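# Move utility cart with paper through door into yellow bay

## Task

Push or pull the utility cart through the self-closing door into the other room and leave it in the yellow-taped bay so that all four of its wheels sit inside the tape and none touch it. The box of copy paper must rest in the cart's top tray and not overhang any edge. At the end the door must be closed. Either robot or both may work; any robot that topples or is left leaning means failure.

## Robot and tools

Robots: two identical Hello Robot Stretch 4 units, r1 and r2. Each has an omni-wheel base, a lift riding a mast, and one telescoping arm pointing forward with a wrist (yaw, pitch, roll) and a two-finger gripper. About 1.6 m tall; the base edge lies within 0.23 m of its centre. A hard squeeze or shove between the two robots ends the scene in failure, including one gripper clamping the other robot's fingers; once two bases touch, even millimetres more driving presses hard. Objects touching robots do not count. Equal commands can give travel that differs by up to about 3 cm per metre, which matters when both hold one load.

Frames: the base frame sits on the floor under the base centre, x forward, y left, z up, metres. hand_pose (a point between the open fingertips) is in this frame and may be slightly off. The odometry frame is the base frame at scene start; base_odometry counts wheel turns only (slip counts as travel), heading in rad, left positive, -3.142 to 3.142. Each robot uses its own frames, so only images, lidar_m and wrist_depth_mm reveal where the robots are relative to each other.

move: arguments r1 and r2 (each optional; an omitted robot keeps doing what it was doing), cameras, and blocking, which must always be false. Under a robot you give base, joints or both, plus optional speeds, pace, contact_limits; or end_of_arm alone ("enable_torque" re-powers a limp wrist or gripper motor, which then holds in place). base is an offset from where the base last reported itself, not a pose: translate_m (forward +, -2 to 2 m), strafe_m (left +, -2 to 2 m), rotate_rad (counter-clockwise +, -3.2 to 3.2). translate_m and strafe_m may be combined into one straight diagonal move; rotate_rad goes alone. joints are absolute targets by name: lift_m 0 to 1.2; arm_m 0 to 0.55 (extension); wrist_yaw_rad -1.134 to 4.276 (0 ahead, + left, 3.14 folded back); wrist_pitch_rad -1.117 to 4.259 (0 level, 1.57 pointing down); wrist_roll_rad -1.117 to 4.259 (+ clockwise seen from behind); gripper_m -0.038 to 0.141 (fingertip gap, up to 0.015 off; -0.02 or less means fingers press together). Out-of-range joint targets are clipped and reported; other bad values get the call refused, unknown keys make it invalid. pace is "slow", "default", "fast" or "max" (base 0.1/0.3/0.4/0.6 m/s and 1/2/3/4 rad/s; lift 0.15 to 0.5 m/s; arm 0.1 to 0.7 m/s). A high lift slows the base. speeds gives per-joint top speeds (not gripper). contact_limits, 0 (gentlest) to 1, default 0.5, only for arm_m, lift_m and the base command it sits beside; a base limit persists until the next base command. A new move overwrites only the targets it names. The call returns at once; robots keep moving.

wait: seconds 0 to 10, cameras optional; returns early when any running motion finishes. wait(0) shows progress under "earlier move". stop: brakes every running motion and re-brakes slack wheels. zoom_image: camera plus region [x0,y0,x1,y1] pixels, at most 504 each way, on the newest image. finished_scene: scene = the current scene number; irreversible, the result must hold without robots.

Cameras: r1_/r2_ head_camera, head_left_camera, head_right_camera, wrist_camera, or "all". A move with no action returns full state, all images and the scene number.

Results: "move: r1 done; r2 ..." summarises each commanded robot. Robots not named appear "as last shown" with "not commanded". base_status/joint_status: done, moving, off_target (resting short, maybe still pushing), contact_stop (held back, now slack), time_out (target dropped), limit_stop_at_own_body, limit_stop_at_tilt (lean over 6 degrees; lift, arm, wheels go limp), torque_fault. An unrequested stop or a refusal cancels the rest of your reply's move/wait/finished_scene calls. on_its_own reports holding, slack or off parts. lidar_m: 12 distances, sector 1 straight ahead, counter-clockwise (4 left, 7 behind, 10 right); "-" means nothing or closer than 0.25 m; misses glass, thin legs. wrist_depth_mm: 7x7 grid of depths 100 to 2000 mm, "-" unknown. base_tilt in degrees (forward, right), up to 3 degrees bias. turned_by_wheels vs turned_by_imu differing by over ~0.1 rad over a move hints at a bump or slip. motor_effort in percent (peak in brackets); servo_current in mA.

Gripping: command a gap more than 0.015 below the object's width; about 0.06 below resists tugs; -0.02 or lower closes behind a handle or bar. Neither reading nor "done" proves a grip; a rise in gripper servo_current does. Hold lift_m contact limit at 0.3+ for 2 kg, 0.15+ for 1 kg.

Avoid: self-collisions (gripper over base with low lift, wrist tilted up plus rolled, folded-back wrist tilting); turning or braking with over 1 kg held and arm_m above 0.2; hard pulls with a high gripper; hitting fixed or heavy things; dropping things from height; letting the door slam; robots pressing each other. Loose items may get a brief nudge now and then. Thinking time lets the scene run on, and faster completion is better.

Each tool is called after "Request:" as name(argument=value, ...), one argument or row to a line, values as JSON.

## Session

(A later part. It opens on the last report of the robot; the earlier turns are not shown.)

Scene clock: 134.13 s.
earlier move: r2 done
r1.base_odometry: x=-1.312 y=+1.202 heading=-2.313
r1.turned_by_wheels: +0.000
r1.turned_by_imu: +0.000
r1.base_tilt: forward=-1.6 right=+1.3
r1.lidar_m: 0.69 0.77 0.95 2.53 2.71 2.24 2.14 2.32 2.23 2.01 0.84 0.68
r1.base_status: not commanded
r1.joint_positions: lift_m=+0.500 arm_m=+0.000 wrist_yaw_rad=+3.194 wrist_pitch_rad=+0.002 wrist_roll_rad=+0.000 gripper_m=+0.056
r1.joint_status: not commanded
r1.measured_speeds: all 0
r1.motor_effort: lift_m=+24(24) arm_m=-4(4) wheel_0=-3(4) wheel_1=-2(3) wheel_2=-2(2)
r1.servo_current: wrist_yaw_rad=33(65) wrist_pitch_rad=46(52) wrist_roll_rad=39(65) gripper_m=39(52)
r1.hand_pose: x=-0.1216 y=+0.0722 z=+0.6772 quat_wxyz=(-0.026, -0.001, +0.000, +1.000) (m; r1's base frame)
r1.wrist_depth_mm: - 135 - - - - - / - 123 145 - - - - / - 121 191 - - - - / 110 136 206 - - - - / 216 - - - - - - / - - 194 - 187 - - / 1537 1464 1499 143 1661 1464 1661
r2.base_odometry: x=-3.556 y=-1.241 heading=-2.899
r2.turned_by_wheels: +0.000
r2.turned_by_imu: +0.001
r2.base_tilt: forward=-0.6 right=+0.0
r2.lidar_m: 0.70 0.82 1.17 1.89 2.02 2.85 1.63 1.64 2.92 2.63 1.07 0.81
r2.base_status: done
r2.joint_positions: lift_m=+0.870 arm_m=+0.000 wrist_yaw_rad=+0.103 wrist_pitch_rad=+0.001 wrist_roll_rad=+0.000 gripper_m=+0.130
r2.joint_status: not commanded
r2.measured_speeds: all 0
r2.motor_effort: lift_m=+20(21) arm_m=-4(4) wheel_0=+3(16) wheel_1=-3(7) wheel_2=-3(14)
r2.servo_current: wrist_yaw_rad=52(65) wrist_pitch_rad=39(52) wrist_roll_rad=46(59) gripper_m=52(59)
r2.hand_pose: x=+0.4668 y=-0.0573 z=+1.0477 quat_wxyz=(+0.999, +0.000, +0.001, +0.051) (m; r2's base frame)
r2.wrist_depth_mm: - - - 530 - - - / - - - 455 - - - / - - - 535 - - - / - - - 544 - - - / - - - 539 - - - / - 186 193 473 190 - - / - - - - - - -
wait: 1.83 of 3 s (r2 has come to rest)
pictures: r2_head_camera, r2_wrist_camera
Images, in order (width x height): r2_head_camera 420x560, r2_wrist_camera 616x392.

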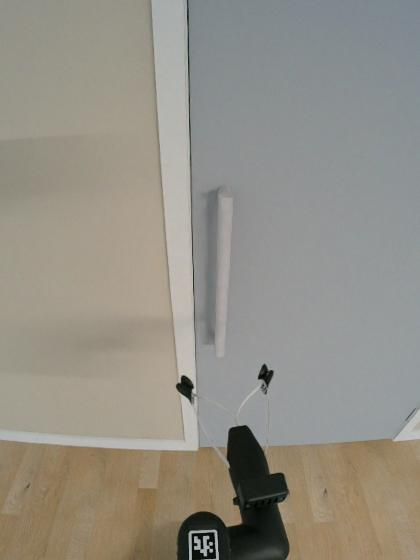

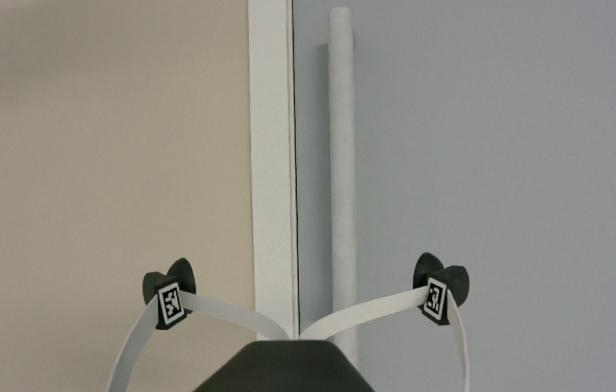

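Request:
move(
  blocking=false,
  r2={"base":{"translate_m":0.265,"strafe_m":-0.012},"contact_limits":{"translate_m":0.2},"pace":"slow"},
)

Request:
wait(
  seconds=4,
  cameras=["r2_head_camera","r2_wrist_camera"],
)

Scene clock: 139.33 s.
move: r2 moving
r1: as last shown
r1.lidar_m: 0.69 0.75 0.98 2.54 2.68 2.20 2.15 2.31 2.21 1.99 0.86 0.70
r1.motor_effort: lift_m=+23(24) arm_m=-4(4) wheel_0=-3(4) wheel_1=-2(3) wheel_2=-2(2)
r1.servo_current: wrist_yaw_rad=39(65) wrist_pitch_rad=39(46) wrist_roll_rad=52(65) gripper_m=46(46)
r1.wrist_depth_mm: - 135 - - - - - / - 123 146 - - - - / - 121 191 - - - - / 110 136 206 - - - - / 216 - - - - - - / - - 193 - 188 - - / 1537 1537 1537 143 1708 1464 1661
r2.base_odometry: x=-3.568 y=-1.244 heading=-2.899
r2.turned_by_wheels: +0.000
r2.turned_by_imu: +0.001
r2.base_tilt: forward=-0.7 right=+0.1
r2.lidar_m: 0.68 0.80 1.14 1.89 2.01 2.85 1.65 1.65 2.91 2.57 1.07 0.79
r2.base_status: translate_m moving; strafe_m moving
r2.joint_positions: lift_m=+0.870 arm_m=+0.000 wrist_yaw_rad=+0.103 wrist_pitch_rad=+0.001 wrist_roll_rad=+0.000 gripper_m=+0.130
r2.joint_status: not commanded
r2.measured_speeds: translate_m=+0.049 strafe_m=-0.003 rotate_rad=-0.001 lift_m=+0.000 arm_m=+0.000 wrist_yaw_rad=+0.000 wrist_pitch_rad=+0.000 wrist_roll_rad=+0.000
r2.motor_effort: lift_m=+20(20) arm_m=-4(4) wheel_0=+10(11) wheel_1=+6(6) wheel_2=-10(10)
r2.servo_current: wrist_yaw_rad=46(46) wrist_pitch_rad=46(46) wrist_roll_rad=46(52) gripper_m=52(59)
r2.contact_limits: translate_m 0.2
r2.hand_pose: x=+0.4668 y=-0.0573 z=+1.0477 quat_wxyz=(+0.999, +0.000, +0.001, +0.051) (m; r2's base frame)
r2.wrist_depth_mm: - - - 439 - - - / - - - 521 - - - / - - - 449 - - - / - - - 530 - - - / - - - 535 - - - / - 186 193 455 190 - - / - - - - - - -
pictures: none

Scene clock: 142.77 s.
earlier move: r2 done
r1.base_odometry: x=-1.312 y=+1.202 heading=-2.313
r1.turned_by_wheels: +0.000
r1.turned_by_imu: +0.000
r1.base_tilt: forward=-1.6 right=+1.3
r1.lidar_m: 0.70 0.75 0.94 2.53 2.70 2.22 2.13 2.33 2.24 1.99 0.81 0.70
r1.base_status: not commanded
r1.joint_positions: lift_m=+0.500 arm_m=+0.000 wrist_yaw_rad=+3.194 wrist_pitch_rad=+0.002 wrist_roll_rad=+0.000 gripper_m=+0.056
r1.joint_status: not commanded
r1.measured_speeds: all 0
r1.motor_effort: lift_m=+24(24) arm_m=-4(4) wheel_0=-3(4) wheel_1=-2(3) wheel_2=-2(2)
r1.servo_current: wrist_yaw_rad=52(78) wrist_pitch_rad=46(52) wrist_roll_rad=39(65) gripper_m=33(46)
r1.hand_pose: x=-0.1216 y=+0.0722 z=+0.6772 quat_wxyz=(-0.026, -0.001, +0.000, +1.000) (m; r1's base frame)
r1.wrist_depth_mm: - 135 - - - - - / - 123 146 - - - - / - 121 191 - - - - / 110 136 206 - - - - / 216 - - - - - - / - - 194 - 187 - - / 1537 1499 1499 143 1708 1430 1661
r2.base_odometry: x=-3.816 y=-1.294 heading=-2.899
r2.turned_by_wheels: +0.000
r2.turned_by_imu: +0.001
r2.base_tilt: forward=-0.7 right=+0.1
r2.lidar_m: 0.42 0.53 0.79 1.90 2.03 2.84 1.87 2.06 2.90 1.75 0.71 0.52
r2.base_status: done
r2.joint_positions: lift_m=+0.870 arm_m=+0.000 wrist_yaw_rad=+0.103 wrist_pitch_rad=+0.001 wrist_roll_rad=+0.000 gripper_m=+0.130
r2.joint_status: not commanded
r2.measured_speeds: all 0
r2.motor_effort: lift_m=+20(21) arm_m=-4(4) wheel_0=+5(11) wheel_1=+3(7) wheel_2=-5(10)
r2.servo_current: wrist_yaw_rad=39(59) wrist_pitch_rad=39(46) wrist_roll_rad=39(59) gripper_m=52(59)
r2.contact_limits: translate_m 0.2
r2.hand_pose: x=+0.4668 y=-0.0573 z=+1.0477 quat_wxyz=(+0.999, +0.000, +0.001, +0.051) (m; r2's base frame)
r2.wrist_depth_mm: 315 301 282 200 263 253 - / 319 304 282 201 264 254 245 / 320 306 286 201 265 255 246 / 322 307 287 203 270 256 249 / 325 310 290 203 271 257 250 / 327 310 285 202 267 256 251 / 330 315 289 - 270 262 254
wait: 3.43 of 4 s (r2 has come to rest)
pictures: r2_head_camera, r2_wrist_camera
Images, in order (width x height): r2_head_camera 420x560, r2_wrist_camera 616x392.

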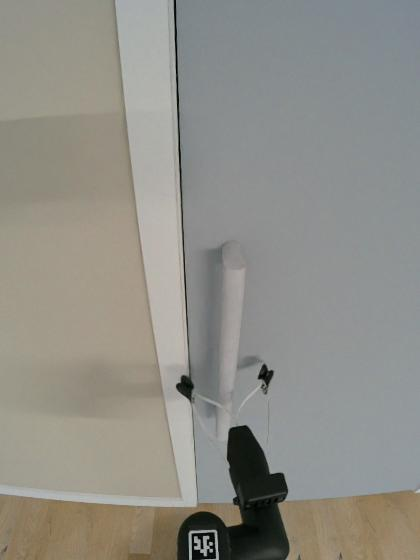

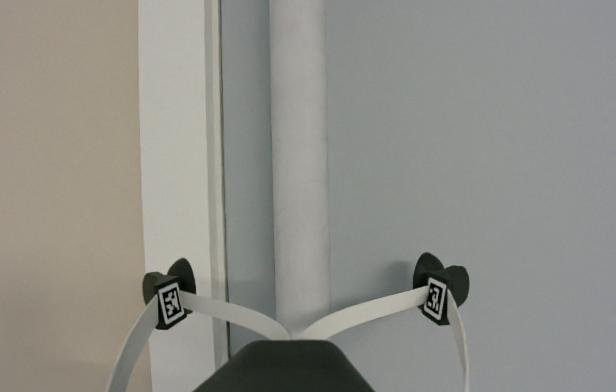

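Request:
move(
  blocking=false,
  r2={"base":{"translate_m":0.033},"contact_limits":{"translate_m":0.2},"pace":"slow"},
)

Request:
wait(
  seconds=2,
)

Request:
move(
  blocking=false,
  r2={"joints":{"gripper_m":-0.025}},
)

Request:
wait(
  seconds=3,
  cameras=["r2_head_camera","r2_wrist_camera"],
)

Scene clock: 149.27 s.
move: r2 moving
r1: as last shown
r1.base_tilt: forward=-1.6 right=+1.2
r1.lidar_m: 0.70 0.74 0.94 2.52 2.71 2.19 2.13 2.30 2.21 1.99 0.83 0.69
r1.motor_effort: lift_m=+23(24) arm_m=-4(4) wheel_0=-3(3) wheel_1=-3(3) wheel_2=-2(2)
r1.servo_current: wrist_yaw_rad=33(52) wrist_pitch_rad=46(46) wrist_roll_rad=46(72) gripper_m=46(46)
r1.wrist_depth_mm: - 135 - - - - - / - 123 146 - - - - / - 121 190 - - - - / 111 136 205 - - - - / 216 - - - - - - / - - 193 - 187 - - / 1499 1499 1537 143 1708 1464 1618
r2.base_odometry: x=-3.828 y=-1.297 heading=-2.898
r2.turned_by_wheels: +0.000
r2.turned_by_imu: +0.001
r2.base_tilt: forward=-0.7 right=+0.1
r2.lidar_m: 0.42 0.50 0.78 1.91 2.00 2.86 1.87 2.10 2.92 1.71 0.70 0.51
r2.base_status: translate_m moving
r2.joint_positions: lift_m=+0.870 arm_m=+0.000 wrist_yaw_rad=+0.103 wrist_pitch_rad=+0.001 wrist_roll_rad=+0.000 gripper_m=+0.130
r2.joint_status: not commanded
r2.measured_speeds: translate_m=+0.049 strafe_m=+0.000 rotate_rad=+0.002 lift_m=+0.000 arm_m=+0.000 wrist_yaw_rad=+0.000 wrist_pitch_rad=+0.000 wrist_roll_rad=+0.000
r2.motor_effort: lift_m=+20(20) arm_m=-4(4) wheel_0=+4(8) wheel_1=+6(6) wheel_2=-9(10)
r2.servo_current: wrist_yaw_rad=52(59) wrist_pitch_rad=46(46) wrist_roll_rad=39(52) gripper_m=52(65)
r2.contact_limits: translate_m 0.2
r2.hand_pose: x=+0.4668 y=-0.0573 z=+1.0477 quat_wxyz=(+0.999, +0.000, +0.001, +0.051) (m; r2's base frame)
r2.wrist_depth_mm: 304 274 274 192 253 242 235 / 306 277 273 186 254 245 236 / 309 293 277 188 256 244 237 / 310 296 277 189 259 246 239 / 314 297 278 193 258 248 241 / 315 298 274 190 256 247 241 / 319 303 278 - 260 253 243
pictures: none

Scene clock: 150.20 s.
earlier move: r2 done
r1.base_odometry: x=-1.312 y=+1.202 heading=-2.313
r1.turned_by_wheels: +0.000
r1.turned_by_imu: +0.000
r1.base_tilt: forward=-1.6 right=+1.3
r1.lidar_m: 0.69 0.75 0.96 2.52 2.70 2.21 2.15 2.33 2.23 1.96 0.85 0.71
r1.base_status: not commanded
r1.joint_positions: lift_m=+0.500 arm_m=+0.000 wrist_yaw_rad=+3.194 wrist_pitch_rad=+0.002 wrist_roll_rad=+0.000 gripper_m=+0.056
r1.joint_status: not commanded
r1.measured_speeds: all 0
r1.motor_effort: lift_m=+23(24) arm_m=-4(4) wheel_0=-3(3) wheel_1=-2(3) wheel_2=-2(2)
r1.servo_current: wrist_yaw_rad=59(72) wrist_pitch_rad=39(52) wrist_roll_rad=52(72) gripper_m=33(46)
r1.hand_pose: x=-0.1216 y=+0.0722 z=+0.6772 quat_wxyz=(-0.026, -0.001, +0.000, +1.000) (m; r1's base frame)
r1.wrist_depth_mm: - 135 - - - - - / - 123 146 - - - - / - 121 191 - - - - / 110 136 206 - - - - / 216 - - - - - - / - - 193 - 187 - - / 1537 1537 1499 143 1708 1430 1618
r2.base_odometry: x=-3.847 y=-1.301 heading=-2.899
r2.turned_by_wheels: +0.000
r2.turned_by_imu: +0.000
r2.base_tilt: forward=-0.8 right=+0.1
r2.lidar_m: 0.41 0.48 0.73 1.90 2.02 2.85 1.90 2.13 2.93 1.62 0.68 0.48
r2.base_status: done
r2.joint_positions: lift_m=+0.870 arm_m=+0.000 wrist_yaw_rad=+0.096 wrist_pitch_rad=+0.001 wrist_roll_rad=+0.000 gripper_m=+0.130
r2.joint_status: not commanded
r2.measured_speeds: all 0
r2.motor_effort: lift_m=+20(20) arm_m=+4(4) wheel_0=+8(9) wheel_1=+5(7) wheel_2=-15(15)
r2.servo_current: wrist_yaw_rad=33(59) wrist_pitch_rad=46(46) wrist_roll_rad=52(52) gripper_m=52(65)
r2.contact_limits: translate_m 0.2
r2.hand_pose: x=+0.4663 y=-0.0593 z=+1.0477 quat_wxyz=(+0.999, +0.000, +0.001, +0.048) (m; r2's base frame)
r2.wrist_depth_mm: 276 252 255 241 236 228 221 / 277 251 257 242 236 228 222 / 281 253 257 180 239 230 224 / 282 255 257 179 239 230 224 / 286 257 262 178 242 232 227 / 285 258 259 172 241 231 228 / 289 262 265 - 243 236 228
wait: 0.93 of 2 s (r2 has come to rest)
pictures: none

Scene clock: 150.70 s.
move: r2 moving
r1: as last shown
r1.lidar_m: 0.69 0.74 0.99 2.54 2.70 2.21 2.16 2.32 2.21 1.99 0.86 0.70
r1.motor_effort: lift_m=+24(24) arm_m=-4(4) wheel_0=-3(4) wheel_1=-2(2) wheel_2=-2(2)
r1.servo_current: wrist_yaw_rad=33(59) wrist_pitch_rad=39(46) wrist_roll_rad=59(65) gripper_m=39(46)
r1.wrist_depth_mm: - 135 - - - - - / - 123 146 - - - - / - 121 191 - - - - / 110 135 206 - - - - / 216 - - - - - - / - - 194 - 187 - - / 1576 1499 1499 143 1661 1499 1576
r2.base_odometry: x=-3.847 y=-1.301 heading=-2.899
r2.turned_by_wheels: +0.000
r2.turned_by_imu: +0.000
r2.base_tilt: forward=-0.7 right=+0.1
r2.lidar_m: 0.39 0.49 0.72 1.88 2.01 2.87 1.92 2.11 2.94 1.66 0.69 0.49
r2.base_status: not commanded
r2.joint_positions: lift_m=+0.870 arm_m=+0.000 wrist_yaw_rad=+0.095 wrist_pitch_rad=+0.001 wrist_roll_rad=+0.000 gripper_m=+0.117
r2.joint_status: gripper_m moving
r2.measured_speeds: translate_m=+0.000 strafe_m=+0.000 rotate_rad=+0.000 lift_m=+0.000 arm_m=+0.000 wrist_yaw_rad=-0.008 wrist_pitch_rad=+0.000 wrist_roll_rad=+0.000
r2.motor_effort: lift_m=+20(20) arm_m=+4(4) wheel_0=+7(8) wheel_1=+5(6) wheel_2=-15(15)
r2.servo_current: wrist_yaw_rad=46(59) wrist_pitch_rad=39(46) wrist_roll_rad=52(59) gripper_m=111(111)
r2.contact_limits: translate_m 0.2
r2.hand_pose: x=+0.4662 y=-0.0598 z=+1.0477 quat_wxyz=(+0.999, +0.000, +0.001, +0.047) (m; r2's base frame)
r2.wrist_depth_mm: 274 250 256 242 236 228 221 / 276 252 255 243 236 229 223 / 278 253 257 245 239 229 224 / 281 255 258 245 242 232 226 / 282 257 260 182 243 233 227 / 286 258 254 181 241 231 229 / 287 264 264 - 243 236 229
pictures: none

Scene clock: 152.53 s.
earlier move: r2 done
r1.base_odometry: x=-1.312 y=+1.202 heading=-2.313
r1.turned_by_wheels: +0.000
r1.turned_by_imu: +0.000
r1.base_tilt: forward=-1.6 right=+1.3
r1.lidar_m: 0.69 0.74 0.93 2.53 2.70 2.22 2.16 2.32 2.23 2.00 0.84 0.70
r1.base_status: not commanded
r1.joint_positions: lift_m=+0.500 arm_m=+0.000 wrist_yaw_rad=+3.194 wrist_pitch_rad=+0.002 wrist_roll_rad=+0.000 gripper_m=+0.056
r1.joint_status: not commanded
r1.measured_speeds: all 0
r1.motor_effort: lift_m=+23(24) arm_m=-4(4) wheel_0=-3(4) wheel_1=-2(3) wheel_2=-2(2)
r1.servo_current: wrist_yaw_rad=46(72) wrist_pitch_rad=46(52) wrist_roll_rad=52(65) gripper_m=46(52)
r1.hand_pose: x=-0.1216 y=+0.0722 z=+0.6772 quat_wxyz=(-0.026, -0.001, +0.000, +1.000) (m; r1's base frame)
r1.wrist_depth_mm: - 135 - - - - - / - 123 146 - - - - / - 121 191 - - - - / 110 136 206 - - - - / 216 - - - - - - / - - 193 - 187 - - / 1576 1537 1499 143 1661 1499 1618
r2.base_odometry: x=-3.848 y=-1.301 heading=-2.898
r2.turned_by_wheels: +0.000
r2.turned_by_imu: +0.001
r2.base_tilt: forward=-0.7 right=+0.1
r2.lidar_m: 0.41 0.47 0.71 1.90 2.00 2.85 1.92 2.14 2.94 1.66 0.70 0.50
r2.base_status: not commanded
r2.joint_positions: lift_m=+0.870 arm_m=+0.000 wrist_yaw_rad=+0.103 wrist_pitch_rad=+0.001 wrist_roll_rad=+0.000 gripper_m=-0.023
r2.joint_status: all done
r2.measured_speeds: all 0
r2.motor_effort: lift_m=+20(20) arm_m=+2(4) wheel_0=+1(8) wheel_1=+3(6) wheel_2=-1(15)
r2.servo_current: wrist_yaw_rad=46(85) wrist_pitch_rad=33(46) wrist_roll_rad=46(59) gripper_m=124(208)
r2.contact_limits: translate_m 0.2
r2.hand_pose: x=+0.4668 y=-0.0572 z=+1.0477 quat_wxyz=(+0.999, +0.000, +0.001, +0.052) (m; r2's base frame)
r2.wrist_depth_mm: 278 251 250 163 230 220 214 / 282 253 253 166 232 222 214 / 283 254 252 164 233 224 216 / 287 256 254 168 235 225 217 / 289 259 256 166 236 226 219 / 291 262 185 167 182 225 219 / 293 281 262 - 237 224 221
wait: 1.83 of 3 s (r2 has come to rest)
pictures: r2_head_camera, r2_wrist_camera
Images, in order (width x height): r2_head_camera 420x560, r2_wrist_camera 616x392.

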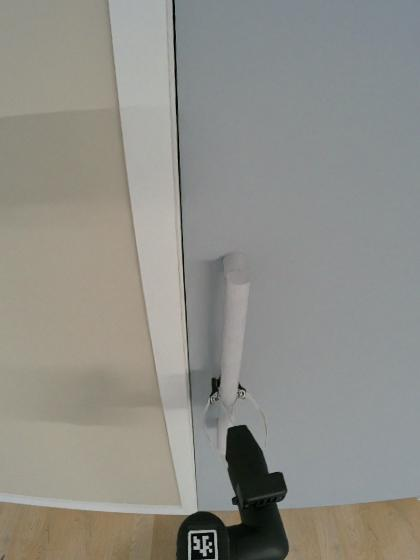

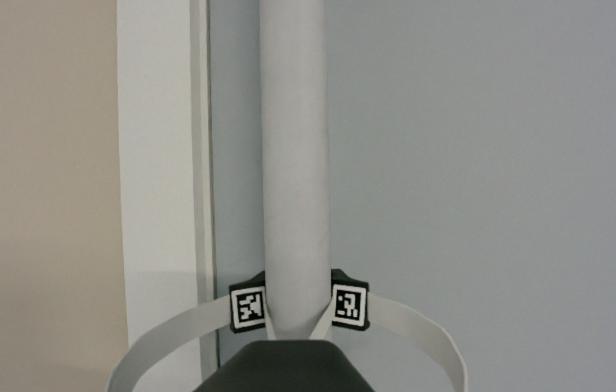

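Request:
move(
  blocking=false,
  r2={"base":{"translate_m":-0.335,"strafe_m":-0.215},"joints":{"wrist_yaw_rad":0.536},"speeds":{"wrist_yaw_rad":0.11},"contact_limits":{"translate_m":0.8},"pace":"slow"},
)

Request:
wait(
  seconds=6,
  cameras=["r2_head_camera","r2_wrist_camera"],
)

Scene clock: 169.33 s.
move: r2 moving
r1: as last shown
r1.lidar_m: 0.68 0.76 0.96 2.53 2.71 2.21 2.15 2.31 2.21 1.98 0.85 0.67
r1.motor_effort: lift_m=+24(24) arm_m=-4(4) wheel_0=-3(3) wheel_1=-2(3) wheel_2=-2(2)
r1.servo_current: wrist_yaw_rad=39(65) wrist_pitch_rad=46(46) wrist_roll_rad=59(59) gripper_m=39(46)
r1.wrist_depth_mm: - 135 - - - - - / - 123 146 - - - - / - 121 191 - - - - / 110 135 206 - - - - / 216 - - - - - - / - - 193 - 187 - - / 1576 1537 1537 143 1756 1499 1618
r2.base_odometry: x=-3.838 y=-1.292 heading=-2.898
r2.turned_by_wheels: +0.001
r2.turned_by_imu: +0.001
r2.base_tilt: forward=-0.6 right=+0.0
r2.lidar_m: 0.41 0.52 0.75 1.89 2.02 2.90 1.88 2.15 2.92 1.64 0.68 0.50
r2.base_status: translate_m moving; strafe_m moving
r2.joint_positions: lift_m=+0.870 arm_m=+0.000 wrist_yaw_rad=+0.149 wrist_pitch_rad=+0.001 wrist_roll_rad=+0.000 gripper_m=-0.024
r2.joint_status: wrist_yaw_rad moving
r2.measured_speeds: translate_m=-0.048 strafe_m=-0.029 rotate_rad=-0.003 lift_m=+0.000 arm_m=+0.000 wrist_yaw_rad=+0.102 wrist_pitch_rad=+0.000 wrist_roll_rad=+0.000
r2.motor_effort: lift_m=+20(20) arm_m=-3(4) wheel_0=+3(3) wheel_1=-9(12) wheel_2=+19(21)
r2.servo_current: wrist_yaw_rad=26(78) wrist_pitch_rad=46(46) wrist_roll_rad=46(52) gripper_m=111(117)
r2.contact_limits: translate_m 0.8
r2.hand_pose: x=+0.4691 y=-0.0437 z=+1.0477 quat_wxyz=(+0.997, +0.000, +0.001, +0.074) (m; r2's base frame)
r2.wrist_depth_mm: 301 281 255 163 230 219 211 / 303 283 256 165 232 220 212 / 304 287 256 165 233 222 213 / 309 286 259 167 235 223 213 / 310 289 260 168 236 223 216 / 310 291 186 168 181 224 216 / 315 296 265 - 237 221 217
pictures: none

Scene clock: 174.53 s.
earlier move: r2 done
r1.base_odometry: x=-1.312 y=+1.202 heading=-2.313
r1.turned_by_wheels: +0.000
r1.turned_by_imu: +0.000
r1.base_tilt: forward=-1.6 right=+1.3
r1.lidar_m: 0.88 0.88 0.95 2.54 2.69 2.18 2.15 2.34 2.23 2.00 0.85 0.67
r1.base_status: not commanded
r1.joint_positions: lift_m=+0.500 arm_m=+0.000 wrist_yaw_rad=+3.194 wrist_pitch_rad=+0.002 wrist_roll_rad=+0.000 gripper_m=+0.056
r1.joint_status: not commanded
r1.measured_speeds: all 0
r1.motor_effort: lift_m=+24(24) arm_m=-4(4) wheel_0=-3(4) wheel_1=-2(3) wheel_2=-2(2)
r1.servo_current: wrist_yaw_rad=59(65) wrist_pitch_rad=39(52) wrist_roll_rad=52(72) gripper_m=46(52)
r1.hand_pose: x=-0.1216 y=+0.0722 z=+0.6772 quat_wxyz=(-0.026, -0.001, +0.000, +1.000) (m; r1's base frame)
r1.wrist_depth_mm: - 135 - - - - - / - 123 146 - - - - / - 121 191 - - - - / 110 135 206 - - - - / 216 - - - - - - / - - 194 - 187 - - / 1576 1537 1499 143 1708 1464 1537
r2.base_odometry: x=-3.575 y=-1.012 heading=-2.897
r2.turned_by_wheels: +0.001
r2.turned_by_imu: +0.093
r2.base_tilt: forward=-0.6 right=+0.0
r2.lidar_m: 0.38 0.48 1.28 2.14 2.35 3.58 1.58 3.32 2.65 2.02 0.86 0.54
r2.base_status: done
r2.joint_positions: lift_m=+0.870 arm_m=+0.000 wrist_yaw_rad=+0.553 wrist_pitch_rad=+0.001 wrist_roll_rad=+0.000 gripper_m=-0.024
r2.joint_status: all done
r2.measured_speeds: all 0
r2.motor_effort: lift_m=+20(21) arm_m=-4(5) wheel_0=+8(19) wheel_1=-2(13) wheel_2=+13(26)
r2.servo_current: wrist_yaw_rad=98(117) wrist_pitch_rad=39(46) wrist_roll_rad=52(65) gripper_m=104(124)
r2.contact_limits: translate_m 0.8
r2.hand_pose: x=+0.4623 y=+0.0772 z=+1.0477 quat_wxyz=(+0.962, +0.000, +0.001, +0.273) (m; r2's base frame)
r2.wrist_depth_mm: - - - 165 220 200 188 / 1808 - 265 166 222 203 189 / 1756 - 267 166 224 204 190 / 1756 - 268 167 225 204 192 / - - 271 167 227 206 - / 1808 - 184 171 182 207 193 / - - - - 225 202 194
wait: 5.20 of 6 s (r2 has come to rest)
pictures: r2_head_camera, r2_wrist_camera
Images, in order (width x height): r2_head_camera 420x560, r2_wrist_camera 616x392.

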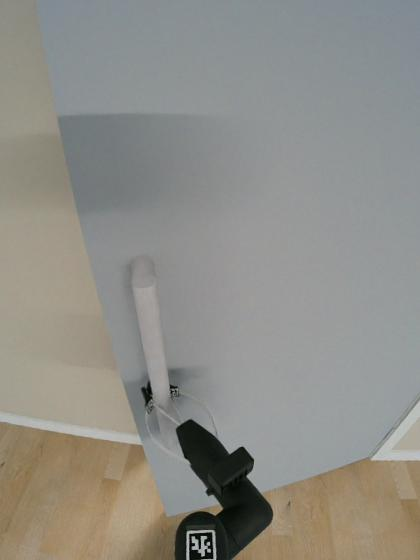

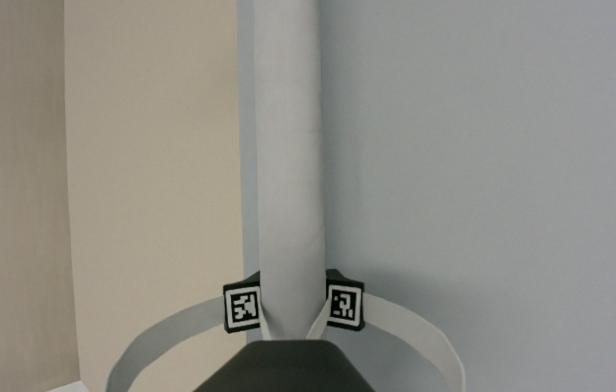

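Request:
move(
  blocking=false,
  r2={"base":{"translate_m":-0.252,"strafe_m":-0.287},"joints":{"wrist_yaw_rad":0.88},"speeds":{"wrist_yaw_rad":0.085},"contact_limits":{"translate_m":0.8},"pace":"slow"},
)

Request:
wait(
  seconds=6,
  cameras=["r2_head_camera","r2_wrist_camera"],
)

Scene clock: 181.93 s.
move: r2 moving
r1: as last shown
r1.lidar_m: 0.89 0.87 0.94 2.54 2.70 2.23 2.15 2.33 2.22 2.00 0.84 0.69
r1.motor_effort: lift_m=+24(24) arm_m=-4(4) wheel_0=-3(3) wheel_1=-2(3) wheel_2=-2(2)
r1.servo_current: wrist_yaw_rad=52(52) wrist_pitch_rad=46(52) wrist_roll_rad=39(65) gripper_m=33(46)
r1.wrist_depth_mm: - 135 - - - - - / - 123 146 - - - - / - 121 191 - - - - / 110 136 206 - - - - / 217 - - - - - - / - - 193 - 187 - - / 1537 1576 1537 143 1708 1430 1618
r2.base_odometry: x=-3.569 y=-1.001 heading=-2.895
r2.turned_by_wheels: +0.002
r2.turned_by_imu: +0.002
r2.base_tilt: forward=-0.6 right=+0.1
r2.lidar_m: 0.41 0.48 1.33 2.14 2.35 3.64 1.57 3.27 2.64 2.01 0.89 0.53
r2.base_status: translate_m moving; strafe_m moving
r2.joint_positions: lift_m=+0.870 arm_m=+0.000 wrist_yaw_rad=+0.582 wrist_pitch_rad=+0.001 wrist_roll_rad=+0.000 gripper_m=-0.024
r2.joint_status: wrist_yaw_rad moving
r2.measured_speeds: translate_m=-0.033 strafe_m=-0.037 rotate_rad=+0.000 lift_m=+0.000 arm_m=+0.000 wrist_yaw_rad=+0.089 wrist_pitch_rad=+0.000 wrist_roll_rad=+0.000
r2.motor_effort: lift_m=+20(20) arm_m=-5(5) wheel_0=+16(17) wheel_1=-12(12) wheel_2=+22(23)
r2.servo_current: wrist_yaw_rad=65(104) wrist_pitch_rad=39(46) wrist_roll_rad=39(59) gripper_m=104(117)
r2.contact_limits: translate_m 0.8
r2.hand_pose: x=+0.4599 y=+0.0856 z=+1.0477 quat_wxyz=(+0.958, +0.000, +0.001, +0.287) (m; r2's base frame)
r2.wrist_depth_mm: - - - 165 220 200 187 / 1756 - 266 166 221 200 188 / 1808 - 268 166 224 202 190 / - - - 167 224 204 190 / - - - 167 226 206 - / - - 184 171 182 206 192 / - - - - 226 198 193
pictures: none

Scene clock: 186.60 s.
earlier move: r2 done
r1.base_odometry: x=-1.312 y=+1.202 heading=-2.313
r1.turned_by_wheels: +0.000
r1.turned_by_imu: +0.000
r1.base_tilt: forward=-1.5 right=+1.3
r1.lidar_m: 0.98 0.91 0.92 2.53 2.71 2.22 2.16 2.33 2.22 1.97 0.85 0.70
r1.base_status: not commanded
r1.joint_positions: lift_m=+0.500 arm_m=+0.000 wrist_yaw_rad=+3.194 wrist_pitch_rad=+0.002 wrist_roll_rad=+0.000 gripper_m=+0.056
r1.joint_status: not commanded
r1.measured_speeds: all 0
r1.motor_effort: lift_m=+24(24) arm_m=-4(4) wheel_0=-3(4) wheel_1=-2(3) wheel_2=-2(2)
r1.servo_current: wrist_yaw_rad=59(72) wrist_pitch_rad=46(52) wrist_roll_rad=46(65) gripper_m=39(52)
r1.hand_pose: x=-0.1216 y=+0.0722 z=+0.6772 quat_wxyz=(-0.026, -0.001, +0.000, +1.000) (m; r1's base frame)
r1.wrist_depth_mm: - 135 - - - - - / - 123 146 - - - - / - 121 191 - - - - / 110 136 206 - - - - / 217 - - - - - - / - - 194 - 188 - - / 1537 1618 1537 143 1708 1499 1661
r2.base_odometry: x=-3.401 y=-0.672 heading=-2.895
r2.turned_by_wheels: +0.000
r2.turned_by_imu: +0.425
r2.base_tilt: forward=-0.7 right=+0.0
r2.lidar_m: 0.43 0.39 2.43 2.59 1.77 1.54 3.17 2.38 2.32 1.05 0.60 0.43
r2.base_status: done
r2.joint_positions: lift_m=+0.870 arm_m=+0.000 wrist_yaw_rad=+0.890 wrist_pitch_rad=+0.001 wrist_roll_rad=+0.000 gripper_m=-0.024
r2.joint_status: all done
r2.measured_speeds: all 0
r2.motor_effort: lift_m=+20(20) arm_m=-4(5) wheel_0=+11(25) wheel_1=-3(15) wheel_2=+13(27)
r2.servo_current: wrist_yaw_rad=52(104) wrist_pitch_rad=39(46) wrist_roll_rad=46(72) gripper_m=104(117)
r2.contact_limits: translate_m 0.8
r2.hand_pose: x=+0.4205 y=+0.1690 z=+1.0477 quat_wxyz=(+0.903, +0.000, +0.000, +0.430) (m; r2's base frame)
r2.wrist_depth_mm: - - - 163 211 171 - / - - - 168 213 167 - / - - - 166 216 174 146 / - - - 168 216 175 - / - - - 168 226 170 151 / - - 187 168 181 172 152 / - - - - 211 - -
wait: 4.67 of 6 s (r2 has come to rest)
pictures: r2_head_camera, r2_wrist_camera
Images, in order (width x height): r2_head_camera 420x560, r2_wrist_camera 616x392.

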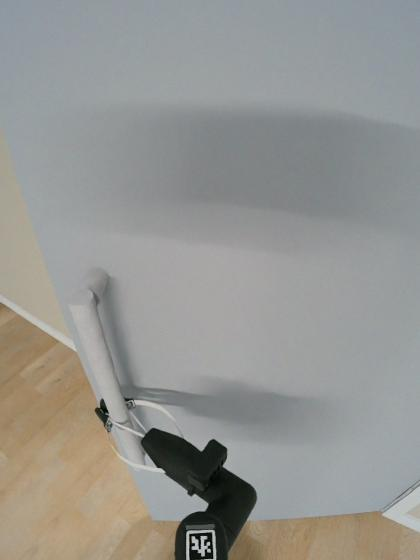

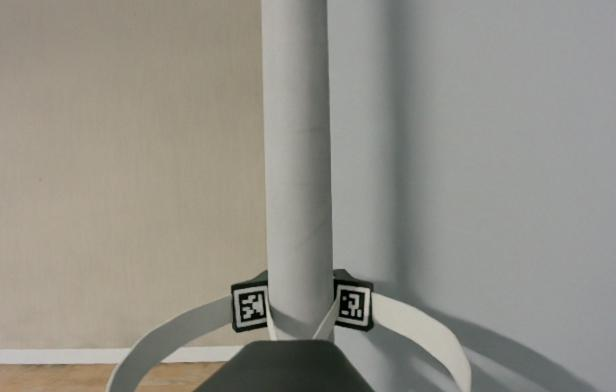

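Request:
move(
  blocking=false,
  r2={"base":{"translate_m":-0.156,"strafe_m":-0.187},"joints":{"wrist_yaw_rad":0.98},"speeds":{"wrist_yaw_rad":0.06},"contact_limits":{"translate_m":0.8},"pace":"slow"},
)

Request:
wait(
  seconds=6,
  cameras=["r2_head_camera","r2_wrist_camera","r2_head_left_camera"],
)

Scene clock: 202.97 s.
move: r2 moving
r1: as last shown
r1.base_tilt: forward=-1.6 right=+1.3
r1.lidar_m: 0.96 0.92 0.93 2.53 2.71 2.20 2.15 2.32 2.25 1.99 0.84 0.70
r1.motor_effort: lift_m=+23(24) arm_m=-4(4) wheel_0=-3(3) wheel_1=-2(2) wheel_2=-2(2)
r1.servo_current: wrist_yaw_rad=46(52) wrist_pitch_rad=39(46) wrist_roll_rad=52(72) gripper_m=39(46)
r1.wrist_depth_mm: - 135 - - - - - / - 123 146 - - - - / - 121 191 - - - - / 110 135 206 - - - - / 216 - - - - - - / - - 195 - 187 - - / 1537 1537 1576 143 1756 1537 1576
r2.base_odometry: x=-3.396 y=-0.661 heading=-2.893
r2.turned_by_wheels: +0.002
r2.turned_by_imu: +0.013
r2.base_tilt: forward=-0.6 right=+0.1
r2.lidar_m: 0.42 0.38 2.44 2.58 1.75 1.52 3.13 2.35 2.31 1.03 0.59 0.42
r2.base_status: translate_m moving; strafe_m moving
r2.joint_positions: lift_m=+0.870 arm_m=+0.000 wrist_yaw_rad=+0.911 wrist_pitch_rad=+0.001 wrist_roll_rad=+0.000 gripper_m=-0.024
r2.joint_status: wrist_yaw_rad moving
r2.measured_speeds: translate_m=-0.030 strafe_m=-0.041 rotate_rad=+0.004 lift_m=+0.000 arm_m=+0.000 wrist_yaw_rad=+0.074 wrist_pitch_rad=+0.000 wrist_roll_rad=+0.000
r2.motor_effort: lift_m=+20(20) arm_m=-4(4) wheel_0=+15(20) wheel_1=-14(14) wheel_2=+20(20)
r2.servo_current: wrist_yaw_rad=78(78) wrist_pitch_rad=46(46) wrist_roll_rad=52(52) gripper_m=111(111)
r2.contact_limits: translate_m 0.8
r2.hand_pose: x=+0.4168 y=+0.1742 z=+1.0477 quat_wxyz=(+0.898, +0.000, +0.000, +0.440) (m; r2's base frame)
r2.wrist_depth_mm: - - - 164 216 165 - / - - - 167 212 166 - / - - - 166 222 172 - / - - - 168 216 174 - / - - - 168 225 169 149 / - - 187 167 181 170 - / - - - - 212 - -
pictures: none

Scene clock: 206.33 s.
earlier move: r2 done
r1.base_odometry: x=-1.312 y=+1.202 heading=-2.313
r1.turned_by_wheels: +0.000
r1.turned_by_imu: +0.000
r1.base_tilt: forward=-1.5 right=+1.2
r1.lidar_m: 1.01 0.93 0.97 2.49 2.71 2.20 2.13 2.33 2.23 2.00 0.88 0.68
r1.base_status: not commanded
r1.joint_positions: lift_m=+0.500 arm_m=+0.000 wrist_yaw_rad=+3.194 wrist_pitch_rad=+0.002 wrist_roll_rad=+0.000 gripper_m=+0.056
r1.joint_status: not commanded
r1.measured_speeds: all 0
r1.motor_effort: lift_m=+23(24) arm_m=-4(4) wheel_0=-3(4) wheel_1=-2(3) wheel_2=-2(2)
r1.servo_current: wrist_yaw_rad=39(72) wrist_pitch_rad=46(52) wrist_roll_rad=46(72) gripper_m=39(46)
r1.hand_pose: x=-0.1216 y=+0.0722 z=+0.6772 quat_wxyz=(-0.026, -0.001, +0.000, +1.000) (m; r1's base frame)
r1.wrist_depth_mm: - 135 - - - - - / - 123 146 - - - - / - 121 191 - - - - / 111 136 206 - - - - / 216 - - - - - - / - - 193 - 188 - - / 1537 1499 1537 143 1708 1499 1661
r2.base_odometry: x=-3.296 y=-0.453 heading=-2.895
r2.turned_by_wheels: -0.002
r2.turned_by_imu: +0.460
r2.base_tilt: forward=-0.6 right=+0.0
r2.lidar_m: 0.33 0.37 2.64 1.94 1.66 3.14 2.29 2.17 0.91 0.54 0.37 0.32
r2.base_status: done
r2.joint_positions: lift_m=+0.870 arm_m=+0.000 wrist_yaw_rad=+0.978 wrist_pitch_rad=+0.001 wrist_roll_rad=+0.000 gripper_m=-0.024
r2.joint_status: all done
r2.measured_speeds: all 0
r2.motor_effort: lift_m=+20(20) arm_m=-6(7) wheel_0=+2(20) wheel_1=-8(18) wheel_2=+11(28)
r2.servo_current: wrist_yaw_rad=39(78) wrist_pitch_rad=33(46) wrist_roll_rad=46(59) gripper_m=111(117)
r2.contact_limits: translate_m 0.8
r2.hand_pose: x=+0.4048 y=+0.1902 z=+1.0477 quat_wxyz=(+0.883, +0.000, +0.000, +0.470) (m; r2's base frame)
r2.wrist_depth_mm: - - - 165 221 136 - / - - - 164 224 146 - / - - - 167 227 147 - / - - - 166 229 149 - / - - - 168 232 149 - / - - - 168 178 141 - / - - - - 214 131 -
wait: 3.37 of 6 s (r2 has come to rest)
pictures: r2_head_camera, r2_head_left_camera, r2_wrist_camera
Images, in order (width x height): r2_head_camera 420x560, r2_head_left_camera 420x672, r2_wrist_camera 616x392.

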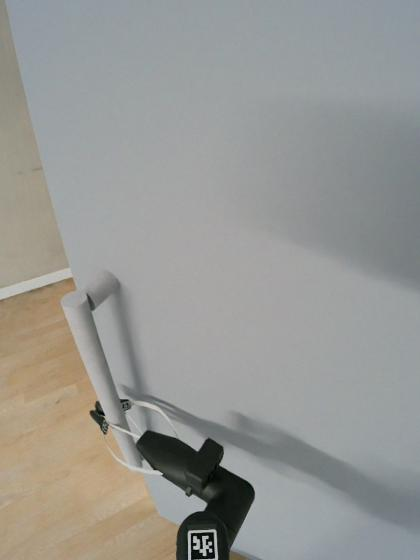

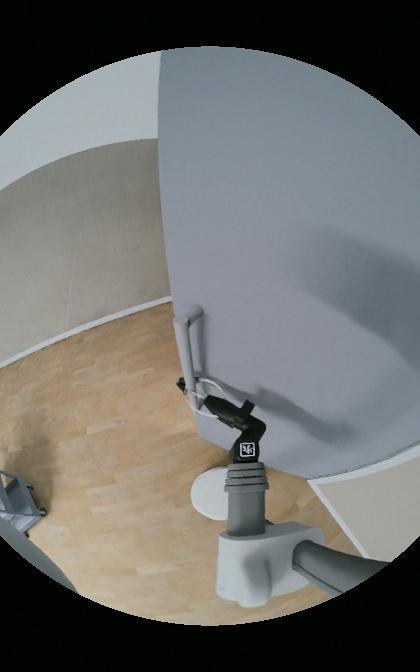

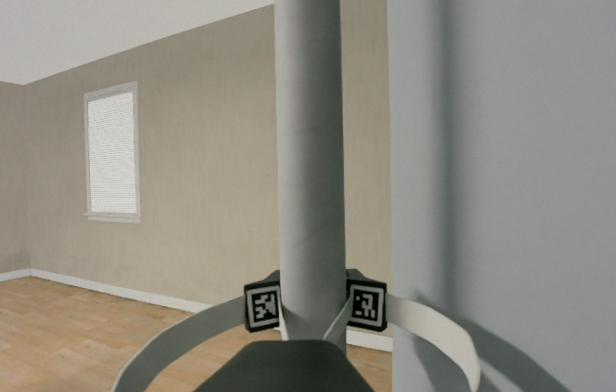

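Request:
move(
  blocking=false,
  r2={"base":{"translate_m":-0.24,"strafe_m":-0.14},"contact_limits":{"translate_m":0.8},"pace":"slow"},
)

Request:
wait(
  seconds=5,
  cameras=["r2_head_camera","r2_wrist_camera","r2_head_left_camera","r1_head_camera"],
)

Scene clock: 220.80 s.
move: r2 moving
r1: as last shown
r1.base_tilt: forward=-1.6 right=+1.3
r1.lidar_m: 0.98 0.93 0.96 2.51 2.70 2.20 2.14 2.32 2.25 1.97 0.85 0.69
r1.motor_effort: lift_m=+23(24) arm_m=-4(4) wheel_0=-3(3) wheel_1=-2(3) wheel_2=-2(2)
r1.servo_current: wrist_yaw_rad=33(65) wrist_pitch_rad=46(46) wrist_roll_rad=52(65) gripper_m=33(46)
r1.wrist_depth_mm: - 135 - - - - - / - 123 146 - - - - / - 121 191 - - - - / 110 136 206 - - - - / 216 - - - - - - / - - 193 - 187 - - / 1499 1537 1499 143 1661 1499 1576
r2.base_odometry: x=-3.285 y=-0.443 heading=-2.895
r2.turned_by_wheels: +0.000
r2.turned_by_imu: +0.020
r2.base_tilt: forward=-0.6 right=+0.0
r2.lidar_m: 0.33 0.40 2.71 1.87 1.66 3.04 2.27 2.16 0.89 0.53 0.35 0.31
r2.base_status: translate_m moving; strafe_m moving
r2.joint_positions: lift_m=+0.870 arm_m=+0.000 wrist_yaw_rad=+0.978 wrist_pitch_rad=+0.001 wrist_roll_rad=+0.000 gripper_m=-0.024
r2.joint_status: not commanded
r2.measured_speeds: translate_m=-0.048 strafe_m=-0.026 rotate_rad=-0.002 lift_m=+0.000 arm_m=+0.000 wrist_yaw_rad=+0.000 wrist_pitch_rad=+0.000 wrist_roll_rad=+0.000
r2.motor_effort: lift_m=+20(20) arm_m=-6(6) wheel_0=+5(6) wheel_1=-17(18) wheel_2=+13(25)
r2.servo_current: wrist_yaw_rad=59(59) wrist_pitch_rad=33(46) wrist_roll_rad=46(46) gripper_m=111(111)
r2.contact_limits: translate_m 0.8
r2.hand_pose: x=+0.4048 y=+0.1902 z=+1.0477 quat_wxyz=(+0.883, +0.000, +0.000, +0.470) (m; r2's base frame)
r2.wrist_depth_mm: - - - 166 221 135 - / - - - 167 224 136 - / - - - 168 227 146 - / - - - 167 229 156 - / - - - 169 233 147 - / - - 186 170 179 139 - / - - - - 234 130 -
pictures: none

Scene clock: 224.80 s.
earlier move: r2 done
r1.base_odometry: x=-1.312 y=+1.202 heading=-2.313
r1.turned_by_wheels: +0.000
r1.turned_by_imu: +0.000
r1.base_tilt: forward=-1.6 right=+1.3
r1.lidar_m: 1.04 0.91 0.94 2.53 2.69 2.21 2.16 2.33 2.22 2.01 0.83 0.70
r1.base_status: not commanded
r1.joint_positions: lift_m=+0.500 arm_m=+0.000 wrist_yaw_rad=+3.194 wrist_pitch_rad=+0.002 wrist_roll_rad=+0.000 gripper_m=+0.056
r1.joint_status: not commanded
r1.measured_speeds: all 0
r1.motor_effort: lift_m=+23(24) arm_m=-4(4) wheel_0=-3(4) wheel_1=-2(3) wheel_2=-2(2)
r1.servo_current: wrist_yaw_rad=33(78) wrist_pitch_rad=39(52) wrist_roll_rad=20(65) gripper_m=46(46)
r1.hand_pose: x=-0.1216 y=+0.0722 z=+0.6772 quat_wxyz=(-0.026, -0.001, +0.000, +1.000) (m; r1's base frame)
r1.wrist_depth_mm: - 135 - - - - - / - 123 146 - - - - / - 121 191 - - - - / 110 136 206 - - - - / 217 - - - - - - / - - 194 - 187 - - / 1499 1537 1537 143 1708 1499 1618
r2.base_odometry: x=-3.098 y=-0.259 heading=-2.895
r2.turned_by_wheels: +0.000
r2.turned_by_imu: +0.295
r2.base_tilt: forward=-0.6 right=+0.0
r2.lidar_m: 0.28 0.39 3.17 1.74 3.89 2.41 2.14 1.07 0.64 0.34 0.26 0.26
r2.base_status: done
r2.joint_positions: lift_m=+0.870 arm_m=+0.000 wrist_yaw_rad=+0.974 wrist_pitch_rad=+0.001 wrist_roll_rad=+0.000 gripper_m=-0.024
r2.joint_status: not commanded
r2.measured_speeds: all 0
r2.motor_effort: lift_m=+19(20) arm_m=-9(9) wheel_0=-2(13) wheel_1=-10(29) wheel_2=+10(30)
r2.servo_current: wrist_yaw_rad=39(65) wrist_pitch_rad=39(46) wrist_roll_rad=39(59) gripper_m=98(111)
r2.contact_limits: translate_m 0.8
r2.hand_pose: x=+0.4057 y=+0.1893 z=+1.0478 quat_wxyz=(+0.884, +0.000, +0.000, +0.468) (m; r2's base frame)
r2.wrist_depth_mm: - - - 169 - 153 - / - - - 169 - 140 - / - - - 171 - 142 - / - - - 170 - 158 - / - - - 171 - 159 - / - - - 172 178 143 - / - - - - - 157 -
wait: 4.00 of 5 s (r2 has come to rest)
pictures: r1_head_camera, r2_head_camera, r2_head_left_camera, r2_wrist_camera
Images, in order (width x height): r1_head_camera 420x560, r2_head_camera 420x560, r2_head_left_camera 420x672, r2_wrist_camera 616x392.

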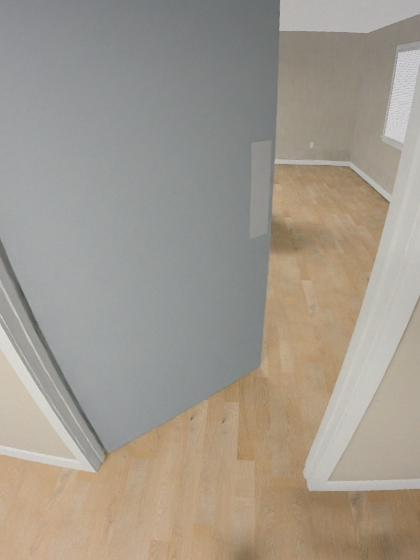

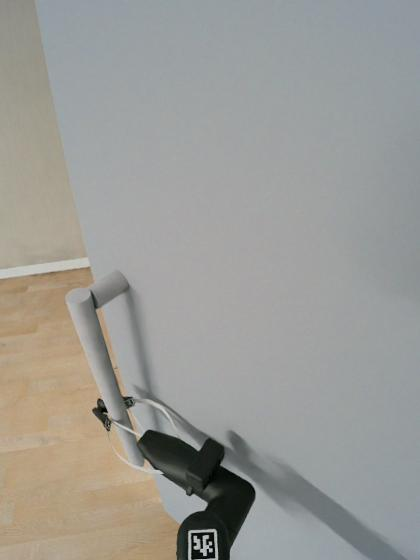

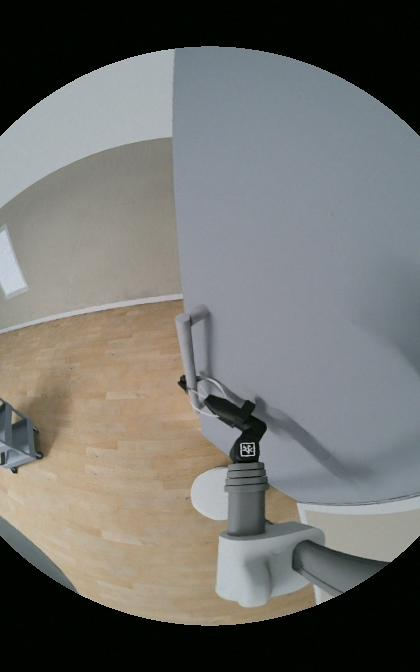

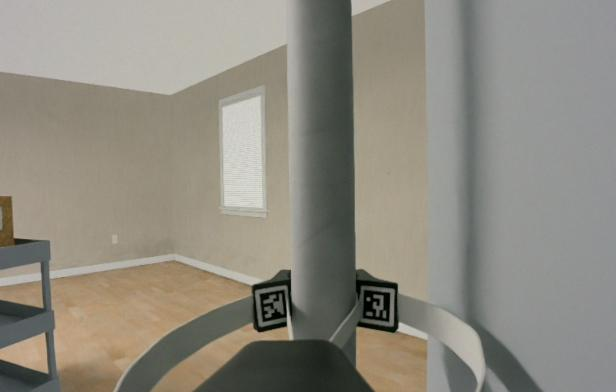

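Request:
move(
  blocking=false,
  r2={"base":{"translate_m":-0.19,"strafe_m":0.16},"contact_limits":{"translate_m":0.8},"pace":"slow"},
)

Request:
wait(
  seconds=5,
  cameras=["r2_head_camera","r2_wrist_camera","r2_head_left_camera","r1_head_camera"],
)

Scene clock: 243.87 s.
move: r2 moving
r1: as last shown
r1.lidar_m: 1.05 0.90 0.95 2.52 2.71 2.21 2.14 2.28 2.25 1.98 0.87 0.68
r1.motor_effort: lift_m=+23(24) arm_m=-4(4) wheel_0=-3(3) wheel_1=-2(2) wheel_2=-2(2)
r1.servo_current: wrist_yaw_rad=52(65) wrist_pitch_rad=39(46) wrist_roll_rad=52(59) gripper_m=46(46)
r1.wrist_depth_mm: - 135 - - - - - / - 123 146 - - - - / - 121 190 - - - - / 110 136 206 - - - - / 216 - - - - - - / - - 194 - 187 - - / 1537 1499 1499 143 1708 1464 1661
r2.base_odometry: x=-3.086 y=-0.264 heading=-2.894
r2.turned_by_wheels: +0.000
r2.turned_by_imu: +0.000
r2.base_tilt: forward=-0.6 right=+0.1
r2.lidar_m: 0.27 0.41 3.20 1.71 3.85 2.37 2.13 1.08 0.62 0.35 0.28 0.26
r2.base_status: translate_m moving; strafe_m moving
r2.joint_positions: lift_m=+0.870 arm_m=+0.000 wrist_yaw_rad=+0.974 wrist_pitch_rad=+0.001 wrist_roll_rad=+0.000 gripper_m=-0.024
r2.joint_status: not commanded
r2.measured_speeds: translate_m=-0.039 strafe_m=+0.032 rotate_rad=+0.000 lift_m=+0.000 arm_m=+0.000 wrist_yaw_rad=+0.000 wrist_pitch_rad=+0.000 wrist_roll_rad=+0.000
r2.motor_effort: lift_m=+19(20) arm_m=-9(9) wheel_0=-13(13) wheel_1=-7(10) wheel_2=+21(21)
r2.servo_current: wrist_yaw_rad=52(65) wrist_pitch_rad=39(46) wrist_roll_rad=46(59) gripper_m=98(111)
r2.contact_limits: translate_m 0.8
r2.hand_pose: x=+0.4057 y=+0.1893 z=+1.0478 quat_wxyz=(+0.884, +0.000, +0.000, +0.468) (m; r2's base frame)
r2.wrist_depth_mm: - - - 168 - 155 - / - - - 168 - 143 - / - - - 169 - 158 - / - - - 170 - 160 - / - - - 170 - 160 - / - - - 170 178 145 - / - - 147 - - 149 -
pictures: none

Scene clock: 247.07 s.
earlier move: r2 done
r1.base_odometry: x=-1.312 y=+1.202 heading=-2.313
r1.turned_by_wheels: +0.000
r1.turned_by_imu: +0.000
r1.base_tilt: forward=-1.6 right=+1.3
r1.lidar_m: 1.16 0.94 0.96 2.52 2.69 2.21 2.15 2.33 2.22 2.00 0.85 0.68
r1.base_status: not commanded
r1.joint_positions: lift_m=+0.500 arm_m=+0.000 wrist_yaw_rad=+3.194 wrist_pitch_rad=+0.002 wrist_roll_rad=+0.000 gripper_m=+0.056
r1.joint_status: not commanded
r1.measured_speeds: all 0
r1.motor_effort: lift_m=+23(24) arm_m=-4(4) wheel_0=-4(4) wheel_1=-2(3) wheel_2=-2(2)
r1.servo_current: wrist_yaw_rad=33(65) wrist_pitch_rad=46(52) wrist_roll_rad=65(72) gripper_m=39(52)
r1.hand_pose: x=-0.1216 y=+0.0722 z=+0.6772 quat_wxyz=(-0.026, -0.001, +0.000, +1.000) (m; r1's base frame)
r1.wrist_depth_mm: - 135 - - - - - / - 123 146 - - - - / - 121 191 - - - - / 110 135 206 - - - - / 216 - - - - - - / - - 194 - 187 - - / 1537 1537 1499 143 1661 1499 1618
r2.base_odometry: x=-2.875 y=-0.367 heading=-2.897
r2.turned_by_wheels: -0.002
r2.turned_by_imu: -0.024
r2.base_tilt: forward=-0.6 right=+0.1
r2.lidar_m: 0.35 0.38 3.28 1.59 3.72 2.27 1.99 1.42 0.88 0.57 0.41 0.35
r2.base_status: done
r2.joint_positions: lift_m=+0.870 arm_m=+0.000 wrist_yaw_rad=+0.956 wrist_pitch_rad=+0.001 wrist_roll_rad=+0.000 gripper_m=-0.024
r2.joint_status: not commanded
r2.measured_speeds: all 0
r2.on_its_own: wrist_yaw_rad is at rest, and its servo_current (150 mA) is outside its rest range (0 to 104 mA)
r2.motor_effort: lift_m=+19(20) arm_m=-8(9) wheel_0=-19(30) wheel_1=-4(10) wheel_2=+1(21)
r2.servo_current: wrist_yaw_rad=150(150) wrist_pitch_rad=39(46) wrist_roll_rad=52(59) gripper_m=72(111)
r2.contact_limits: translate_m 0.8
r2.hand_pose: x=+0.4088 y=+0.1852 z=+1.0478 quat_wxyz=(+0.888, +0.000, +0.000, +0.460) (m; r2's base frame)
r2.wrist_depth_mm: - - - 142 200 157 - / - - - - 202 160 - / - - - - 204 161 - / - - - - 219 162 128 / - - - 206 207 163 134 / - - - 148 168 155 135 / - - 147 - 210 155 -
wait: 3.20 of 5 s (r2 has come to rest)
pictures: r1_head_camera, r2_head_camera, r2_head_left_camera, r2_wrist_camera
Images, in order (width x height): r1_head_camera 420x560, r2_head_camera 420x560, r2_head_left_camera 420x672, r2_wrist_camera 616x392.

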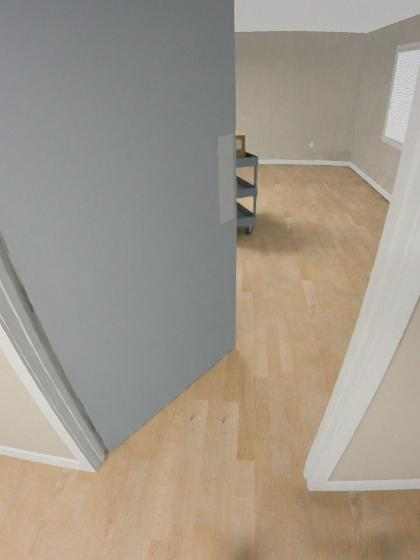

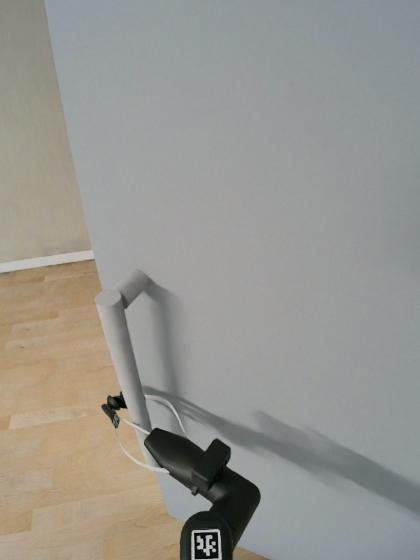

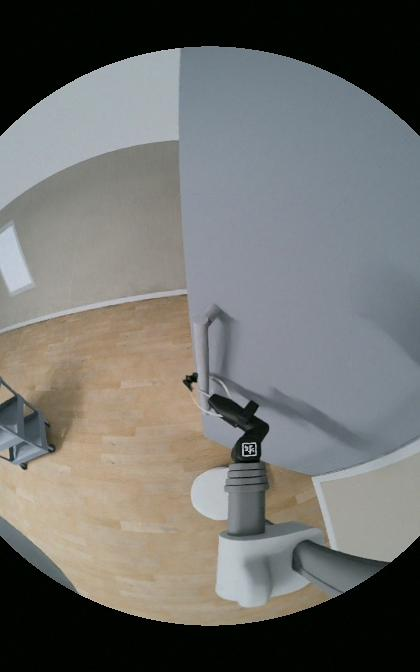

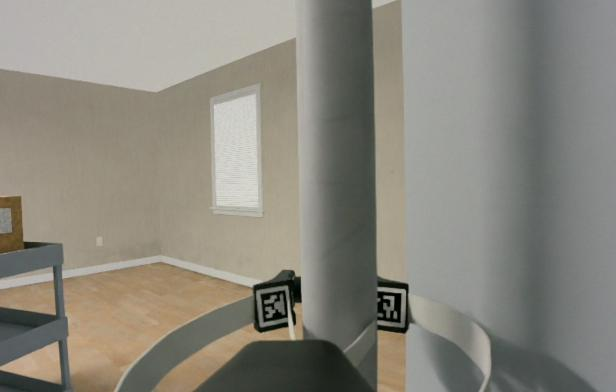

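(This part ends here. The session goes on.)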